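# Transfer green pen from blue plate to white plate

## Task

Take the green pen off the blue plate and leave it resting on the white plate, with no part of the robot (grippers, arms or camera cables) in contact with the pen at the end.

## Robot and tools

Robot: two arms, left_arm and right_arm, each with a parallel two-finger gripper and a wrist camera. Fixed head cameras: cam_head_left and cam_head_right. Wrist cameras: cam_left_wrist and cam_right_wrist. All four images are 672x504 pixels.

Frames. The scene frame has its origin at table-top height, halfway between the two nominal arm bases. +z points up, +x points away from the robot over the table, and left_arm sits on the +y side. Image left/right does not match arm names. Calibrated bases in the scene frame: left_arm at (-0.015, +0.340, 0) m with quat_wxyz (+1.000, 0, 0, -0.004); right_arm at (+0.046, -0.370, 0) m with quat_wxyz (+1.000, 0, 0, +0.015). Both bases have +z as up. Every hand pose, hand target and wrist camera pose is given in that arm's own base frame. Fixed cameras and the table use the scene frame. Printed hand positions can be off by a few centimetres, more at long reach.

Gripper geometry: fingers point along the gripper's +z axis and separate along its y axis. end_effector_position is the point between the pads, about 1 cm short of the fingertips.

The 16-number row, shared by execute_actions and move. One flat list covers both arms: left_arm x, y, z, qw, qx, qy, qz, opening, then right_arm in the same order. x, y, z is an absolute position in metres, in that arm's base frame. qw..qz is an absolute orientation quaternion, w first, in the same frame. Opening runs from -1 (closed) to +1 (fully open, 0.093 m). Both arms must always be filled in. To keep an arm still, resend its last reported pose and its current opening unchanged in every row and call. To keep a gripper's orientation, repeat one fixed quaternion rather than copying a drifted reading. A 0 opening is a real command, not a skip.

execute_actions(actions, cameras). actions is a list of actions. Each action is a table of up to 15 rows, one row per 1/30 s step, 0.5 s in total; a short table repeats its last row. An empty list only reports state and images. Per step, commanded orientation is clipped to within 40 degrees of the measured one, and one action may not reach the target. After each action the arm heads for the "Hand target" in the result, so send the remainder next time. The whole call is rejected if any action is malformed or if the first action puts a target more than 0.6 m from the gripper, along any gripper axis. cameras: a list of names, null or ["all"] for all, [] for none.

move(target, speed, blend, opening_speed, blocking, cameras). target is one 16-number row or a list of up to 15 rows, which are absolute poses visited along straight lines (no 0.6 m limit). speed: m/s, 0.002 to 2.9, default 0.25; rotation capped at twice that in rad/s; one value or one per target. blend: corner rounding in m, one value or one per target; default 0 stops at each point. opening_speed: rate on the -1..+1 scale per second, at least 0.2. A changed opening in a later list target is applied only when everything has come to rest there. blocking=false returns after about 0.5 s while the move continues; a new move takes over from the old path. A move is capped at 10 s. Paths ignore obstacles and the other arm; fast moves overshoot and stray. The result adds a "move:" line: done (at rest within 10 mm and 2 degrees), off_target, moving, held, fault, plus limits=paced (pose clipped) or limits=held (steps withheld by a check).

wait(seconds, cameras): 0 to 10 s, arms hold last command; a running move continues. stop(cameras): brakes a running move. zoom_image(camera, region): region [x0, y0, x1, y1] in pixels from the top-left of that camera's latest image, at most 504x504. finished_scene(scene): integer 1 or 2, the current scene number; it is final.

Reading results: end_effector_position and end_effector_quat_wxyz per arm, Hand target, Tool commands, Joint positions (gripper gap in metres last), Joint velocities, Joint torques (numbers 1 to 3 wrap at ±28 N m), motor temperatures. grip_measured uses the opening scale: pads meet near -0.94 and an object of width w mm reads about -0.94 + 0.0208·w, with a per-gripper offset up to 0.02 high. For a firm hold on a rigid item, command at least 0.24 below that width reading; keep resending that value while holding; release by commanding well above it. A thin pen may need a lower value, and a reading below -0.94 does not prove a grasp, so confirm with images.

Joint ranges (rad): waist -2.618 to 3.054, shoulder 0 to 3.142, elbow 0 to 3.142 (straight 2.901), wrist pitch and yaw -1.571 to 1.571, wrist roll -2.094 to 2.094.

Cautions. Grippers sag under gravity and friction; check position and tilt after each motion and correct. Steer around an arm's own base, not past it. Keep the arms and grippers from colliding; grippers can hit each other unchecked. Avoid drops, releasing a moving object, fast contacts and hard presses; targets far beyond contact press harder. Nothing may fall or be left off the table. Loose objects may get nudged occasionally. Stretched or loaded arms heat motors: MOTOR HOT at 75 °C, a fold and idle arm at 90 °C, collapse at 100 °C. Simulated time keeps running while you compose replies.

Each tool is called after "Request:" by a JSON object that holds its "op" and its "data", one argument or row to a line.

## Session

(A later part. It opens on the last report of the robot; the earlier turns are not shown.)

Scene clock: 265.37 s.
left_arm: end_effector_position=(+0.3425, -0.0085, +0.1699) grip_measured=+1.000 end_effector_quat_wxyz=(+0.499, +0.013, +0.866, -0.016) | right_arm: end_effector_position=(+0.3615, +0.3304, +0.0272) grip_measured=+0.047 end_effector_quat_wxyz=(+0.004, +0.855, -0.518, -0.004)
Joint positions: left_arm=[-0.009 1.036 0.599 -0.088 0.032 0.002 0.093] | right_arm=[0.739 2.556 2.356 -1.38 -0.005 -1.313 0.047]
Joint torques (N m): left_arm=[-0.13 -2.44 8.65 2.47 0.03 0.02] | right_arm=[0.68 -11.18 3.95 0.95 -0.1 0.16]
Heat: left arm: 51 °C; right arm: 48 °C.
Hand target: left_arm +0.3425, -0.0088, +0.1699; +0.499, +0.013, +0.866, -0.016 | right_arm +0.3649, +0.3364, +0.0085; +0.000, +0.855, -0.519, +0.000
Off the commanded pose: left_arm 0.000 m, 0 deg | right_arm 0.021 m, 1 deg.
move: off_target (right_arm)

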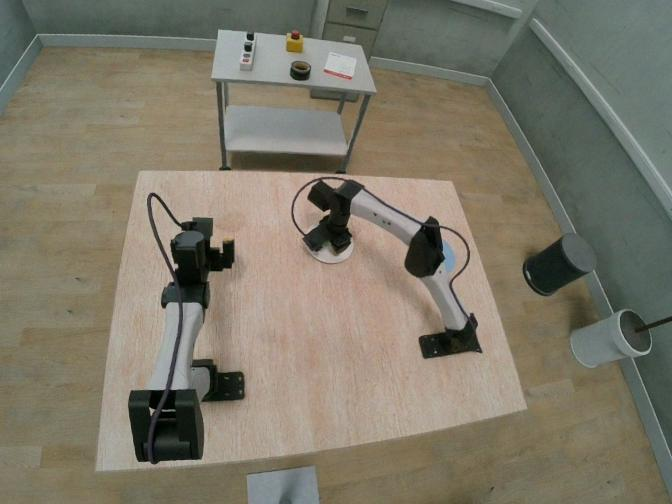

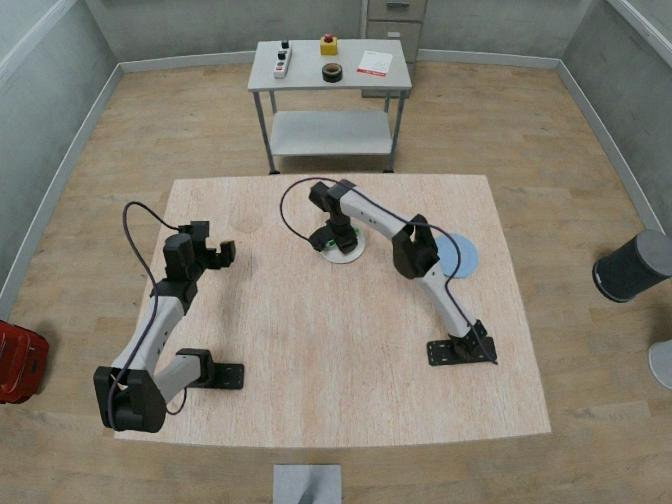

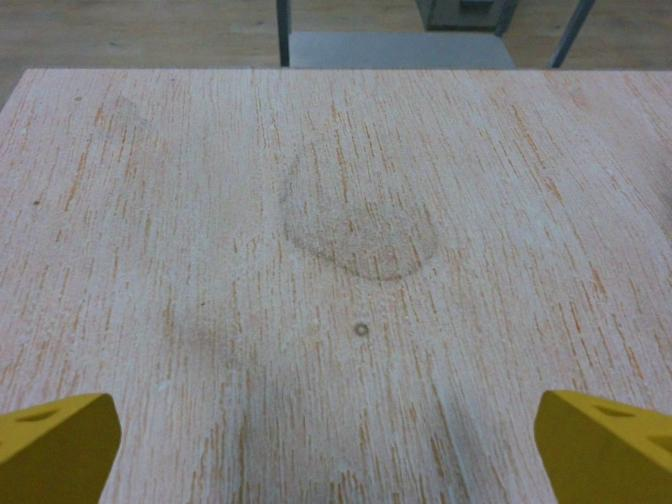

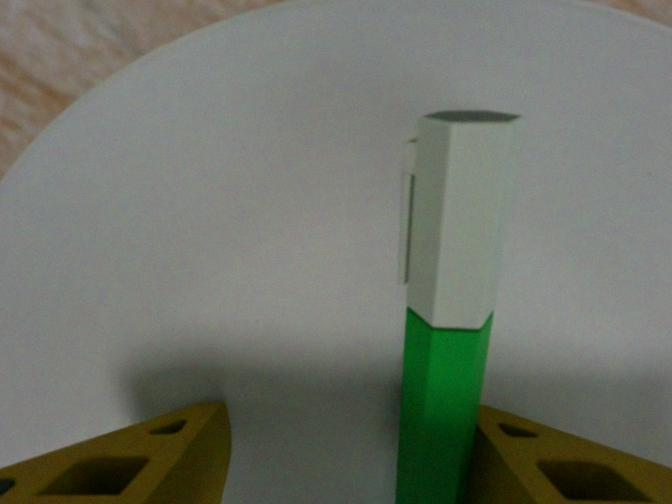

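Request:
{"op": "move", "data": {
  "target": [0.3425,-0.0088,0.1699,0.499,0.013,0.866,-0.016,1,0.370,0.3405,0.014,0,-0.857,0.515,0,0.45],
  "speed": 0.03,
  "opening_speed": 0.6,
  "cameras": ["cam_right_wrist"]
}}

Scene clock: 287.43 s.
left_arm: end_effector_position=(+0.3425, -0.0085, +0.1699) grip_measured=+1.000 end_effector_quat_wxyz=(+0.499, +0.013, +0.866, -0.016) | right_arm: end_effector_position=(+0.3696, +0.3378, +0.0290) grip_measured=+0.447 end_effector_quat_wxyz=(-0.010, +0.855, -0.518, +0.000)
Joint positions: left_arm=[-0.009 1.036 0.599 -0.088 0.032 0.002 0.093] | right_arm=[0.739 2.589 2.425 -1.388 -0.005 -1.313 0.067]
Joint torques (N m): left_arm=[-0.13 -2.44 8.65 2.48 0.03 0.02] | right_arm=[0.61 -10.3 7.09 0.37 -0.1 0.06]
Heat: left arm: 52 °C; right arm: 49 °C.
Hand target: left_arm +0.3425, -0.0088, +0.1699; +0.499, +0.013, +0.866, -0.016 | right_arm +0.3696, +0.3401, +0.0141; +0.000, +0.857, -0.515, +0.000
Off the commanded pose: left_arm 0.000 m, 0 deg | right_arm 0.015 m, 1 deg.
move: off_target (right_arm)

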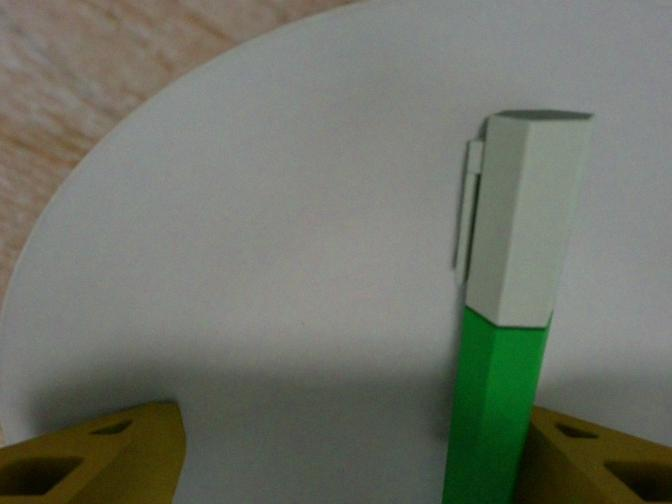

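Request:
{"op": "wait", "data": {
  "seconds": 0
}}

Request:
{"op": "zoom_image", "data": {
  "camera": "cam_head_right",
  "region": [280, 190, 400, 280]
}}

Request:
{"op": "zoom_image", "data": {
  "camera": "cam_right_wrist",
  "region": [372, 304, 672, 504]
}}

Scene clock: 300.73 s.
left_arm: end_effector_position=(+0.3425, -0.0085, +0.1699) grip_measured=+1.000 end_effector_quat_wxyz=(+0.499, +0.013, +0.866, -0.016) | right_arm: end_effector_position=(+0.3696, +0.3379, +0.0291) grip_measured=+0.447 end_effector_quat_wxyz=(-0.010, +0.855, -0.518, +0.001)
Joint positions: left_arm=[-0.009 1.036 0.599 -0.088 0.032 0.002 0.093] | right_arm=[0.739 2.589 2.425 -1.388 -0.005 -1.313 0.067]
Joint torques (N m): left_arm=[-0.13 -2.44 8.66 2.47 0.03 0.02] | right_arm=[0.59 -10.3 7.02 0.38 -0.11 0.05]
Heat: left arm: 53 °C; right arm: 49 °C.
Hand target: left_arm +0.3425, -0.0088, +0.1699; +0.499, +0.013, +0.866, -0.016 | right_arm +0.3696, +0.3401, +0.0142; -0.001, +0.857, -0.515, +0.000
Tool commands: left_gripper/opening=+1.0 right_gripper/opening=+0.45
Off the commanded pose: left_arm 0.000 m, 0 deg | right_arm 0.015 m, 1 deg.

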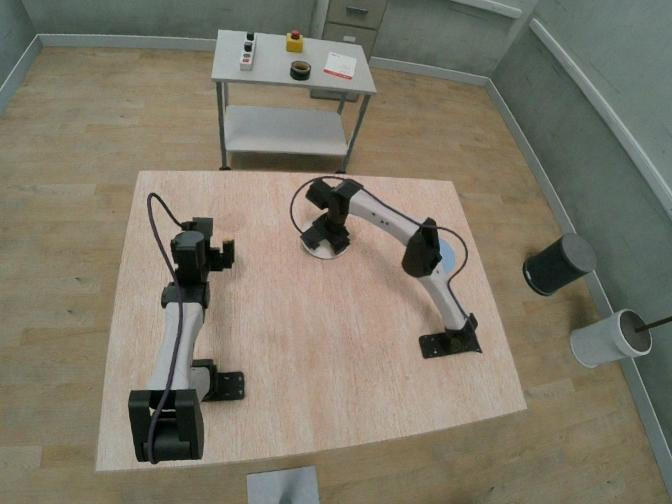

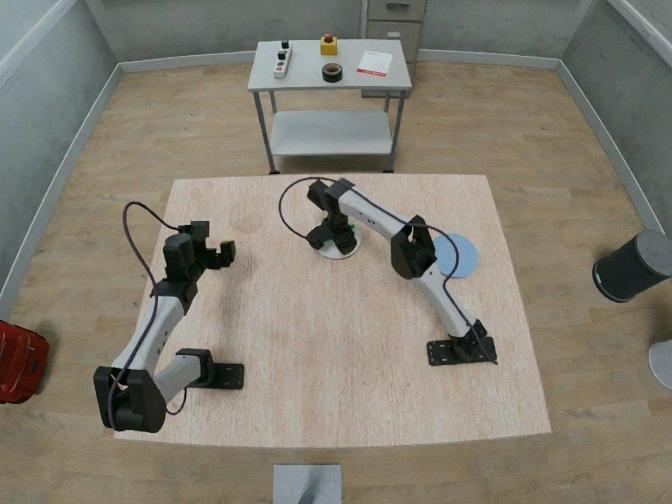

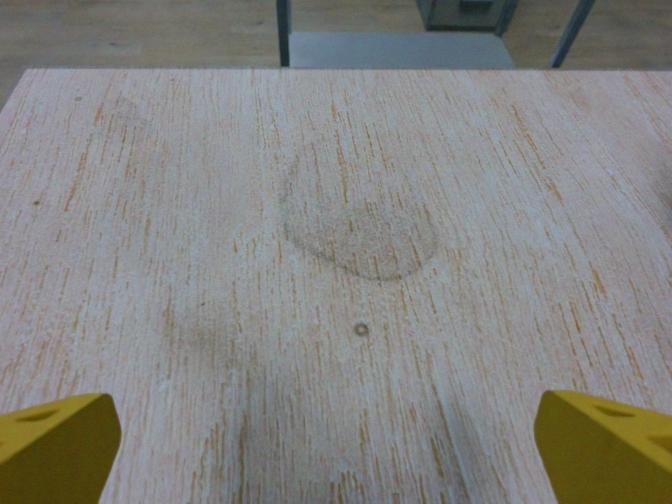

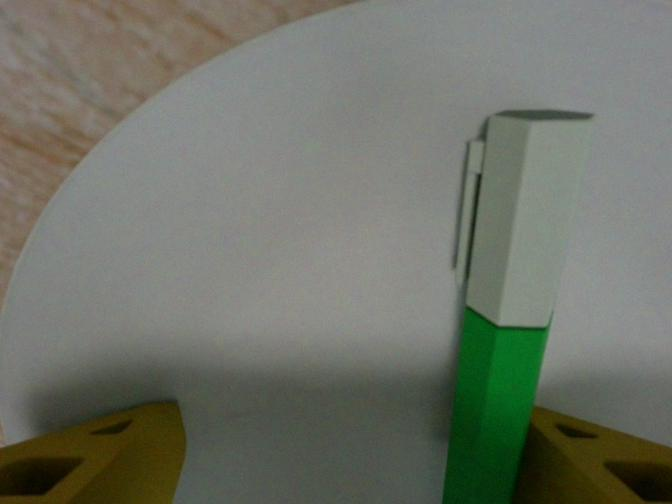

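Scaled by 4.200.

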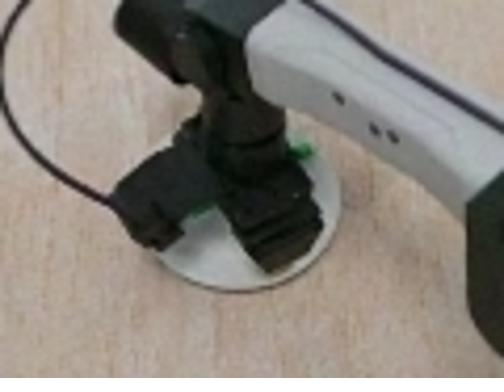

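Scaled by 1.680.

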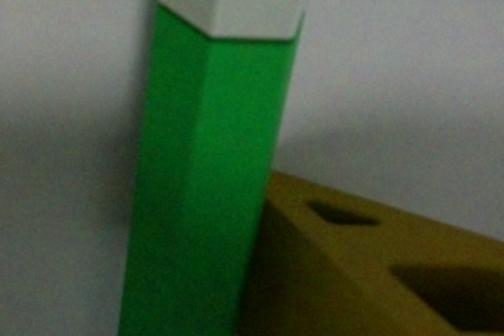

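Request:
{"op": "move", "data": {
  "target": [0.3425,-0.0088,0.1699,0.499,0.013,0.866,-0.016,1,0.379,0.3465,0.05,0,-0.857,0.515,0,0.45],
  "speed": 0.06,
  "cameras": ["cam_right_wrist", "cam_head_right"]
}}

Scene clock: 314.50 s.
left_arm: end_effector_position=(+0.3425, -0.0085, +0.1699) grip_measured=+1.000 end_effector_quat_wxyz=(+0.499, +0.013, +0.866, -0.016) | right_arm: end_effector_position=(+0.3795, +0.3469, +0.0513) grip_measured=+0.448 end_effector_quat_wxyz=(-0.024, +0.855, -0.518, +0.005)
Joint positions: left_arm=[-0.009 1.036 0.599 -0.088 0.032 0.002 0.093] | right_arm=[0.739 2.712 2.753 -1.563 -0.005 -1.313 0.067]
Joint torques (N m): left_arm=[-0.13 -2.44 8.66 2.47 0.03 0.02] | right_arm=[0.32 -12.88 7.72 0.15 -0.11 0.02]
Heat: left arm: 53 °C; right arm: 50 °C.
Hand target: left_arm +0.3425, -0.0088, +0.1699; +0.499, +0.013, +0.866, -0.016 | right_arm +0.3785, +0.3460, +0.0495; -0.018, +0.857, -0.515, +0.005
Off the commanded pose: left_arm 0.000 m, 0 deg | right_arm 0.001 m, 3 deg.
joint sent to its limit (right arm) — joint 4 (wrist pitch), lower limit. The joint targets still meet the commanded pose.
move: off_target (right_arm)
Images, in order (width x height): cam_head_right 672x504, cam_right_wrist 672x504.

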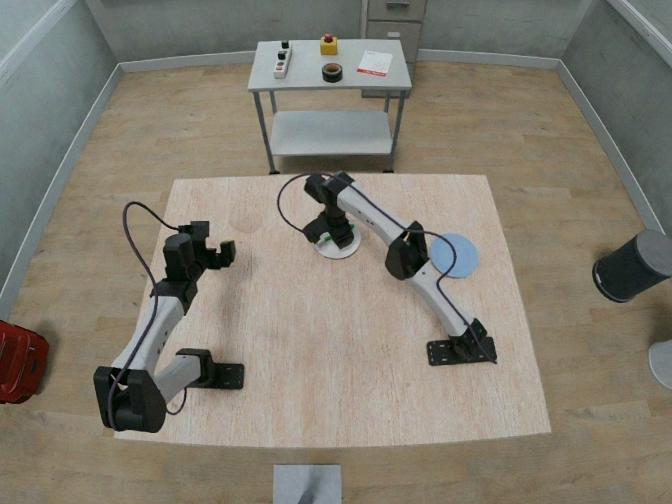

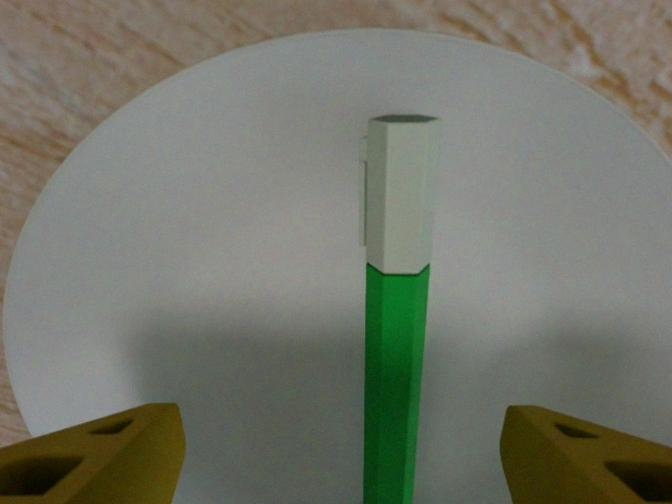

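Request:
{"op": "move", "data": {
  "target": [0.3425,-0.0088,0.1699,0.499,0.013,0.866,-0.016,1,0.37,0.337,0.12,-0.018,0.857,-0.515,0.005,0.45],
  "speed": 0.15,
  "cameras": ["cam_right_wrist", "cam_head_right"]
}}

Request:
{"op": "zoom_image", "data": {
  "camera": "cam_head_right",
  "region": [280, 190, 400, 280]
}}

Scene clock: 325.20 s.
left_arm: end_effector_position=(+0.3425, -0.0085, +0.1699) grip_measured=+1.000 end_effector_quat_wxyz=(+0.499, +0.013, +0.866, -0.016) | right_arm: end_effector_position=(+0.3750, +0.3427, +0.1128) grip_measured=+0.448 end_effector_quat_wxyz=(-0.068, +0.853, -0.517, +0.018)
Joint positions: left_arm=[-0.009 1.036 0.599 -0.088 0.032 0.002 0.093] | right_arm=[0.739 2.551 2.685 -1.564 -0.005 -1.313 0.067]
Joint torques (N m): left_arm=[-0.13 -2.44 8.65 2.47 0.03 0.02] | right_arm=[0.17 -16.38 3.77 0.44 -0.11 0.01]
Heat: left arm: 54 °C; right arm: 52 °C.
Hand target: left_arm +0.3425, -0.0088, +0.1699; +0.499, +0.013, +0.866, -0.016 | right_arm +0.3699, +0.3370, +0.1194; -0.061, +0.855, -0.514, +0.018
Off the commanded pose: left_arm 0.000 m, 0 deg | right_arm 0.010 m, 6 deg.
joint sent to its limit (right arm) — joint 4 (wrist pitch), lower limit. The joint targets are off in orientation, not in position.
move: off_target (right_arm)
Images, in order (width x height): cam_head_right 672x504, cam_right_wrist 672x504.

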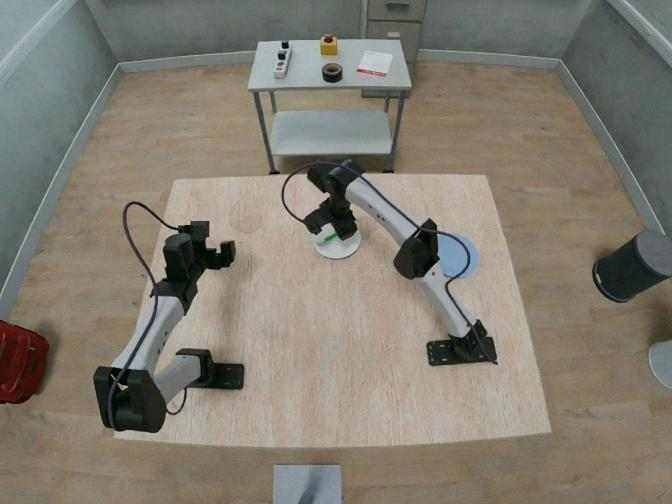

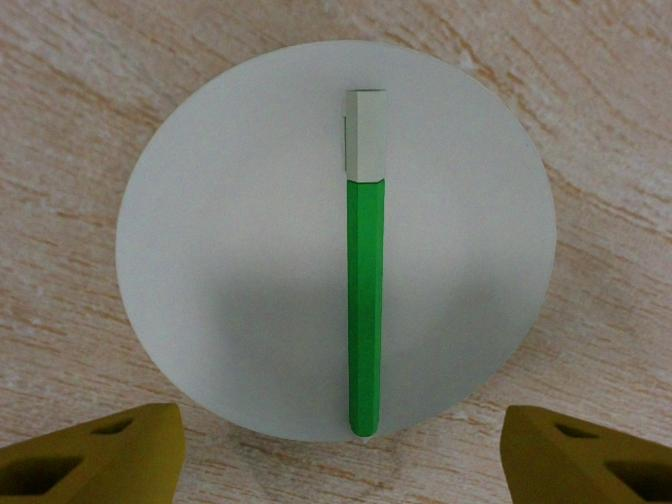

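Scaled by 4.200.

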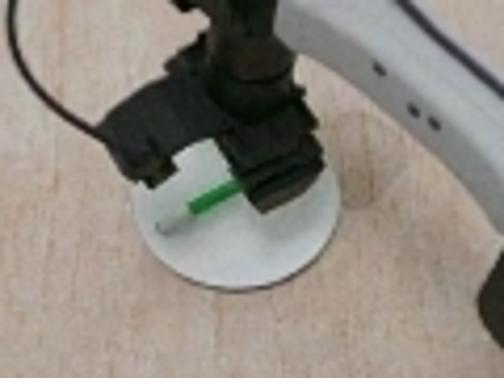

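Request:
{"op": "finished_scene", "data": {
  "scene": 2
}}

The scene is finished: the task was done.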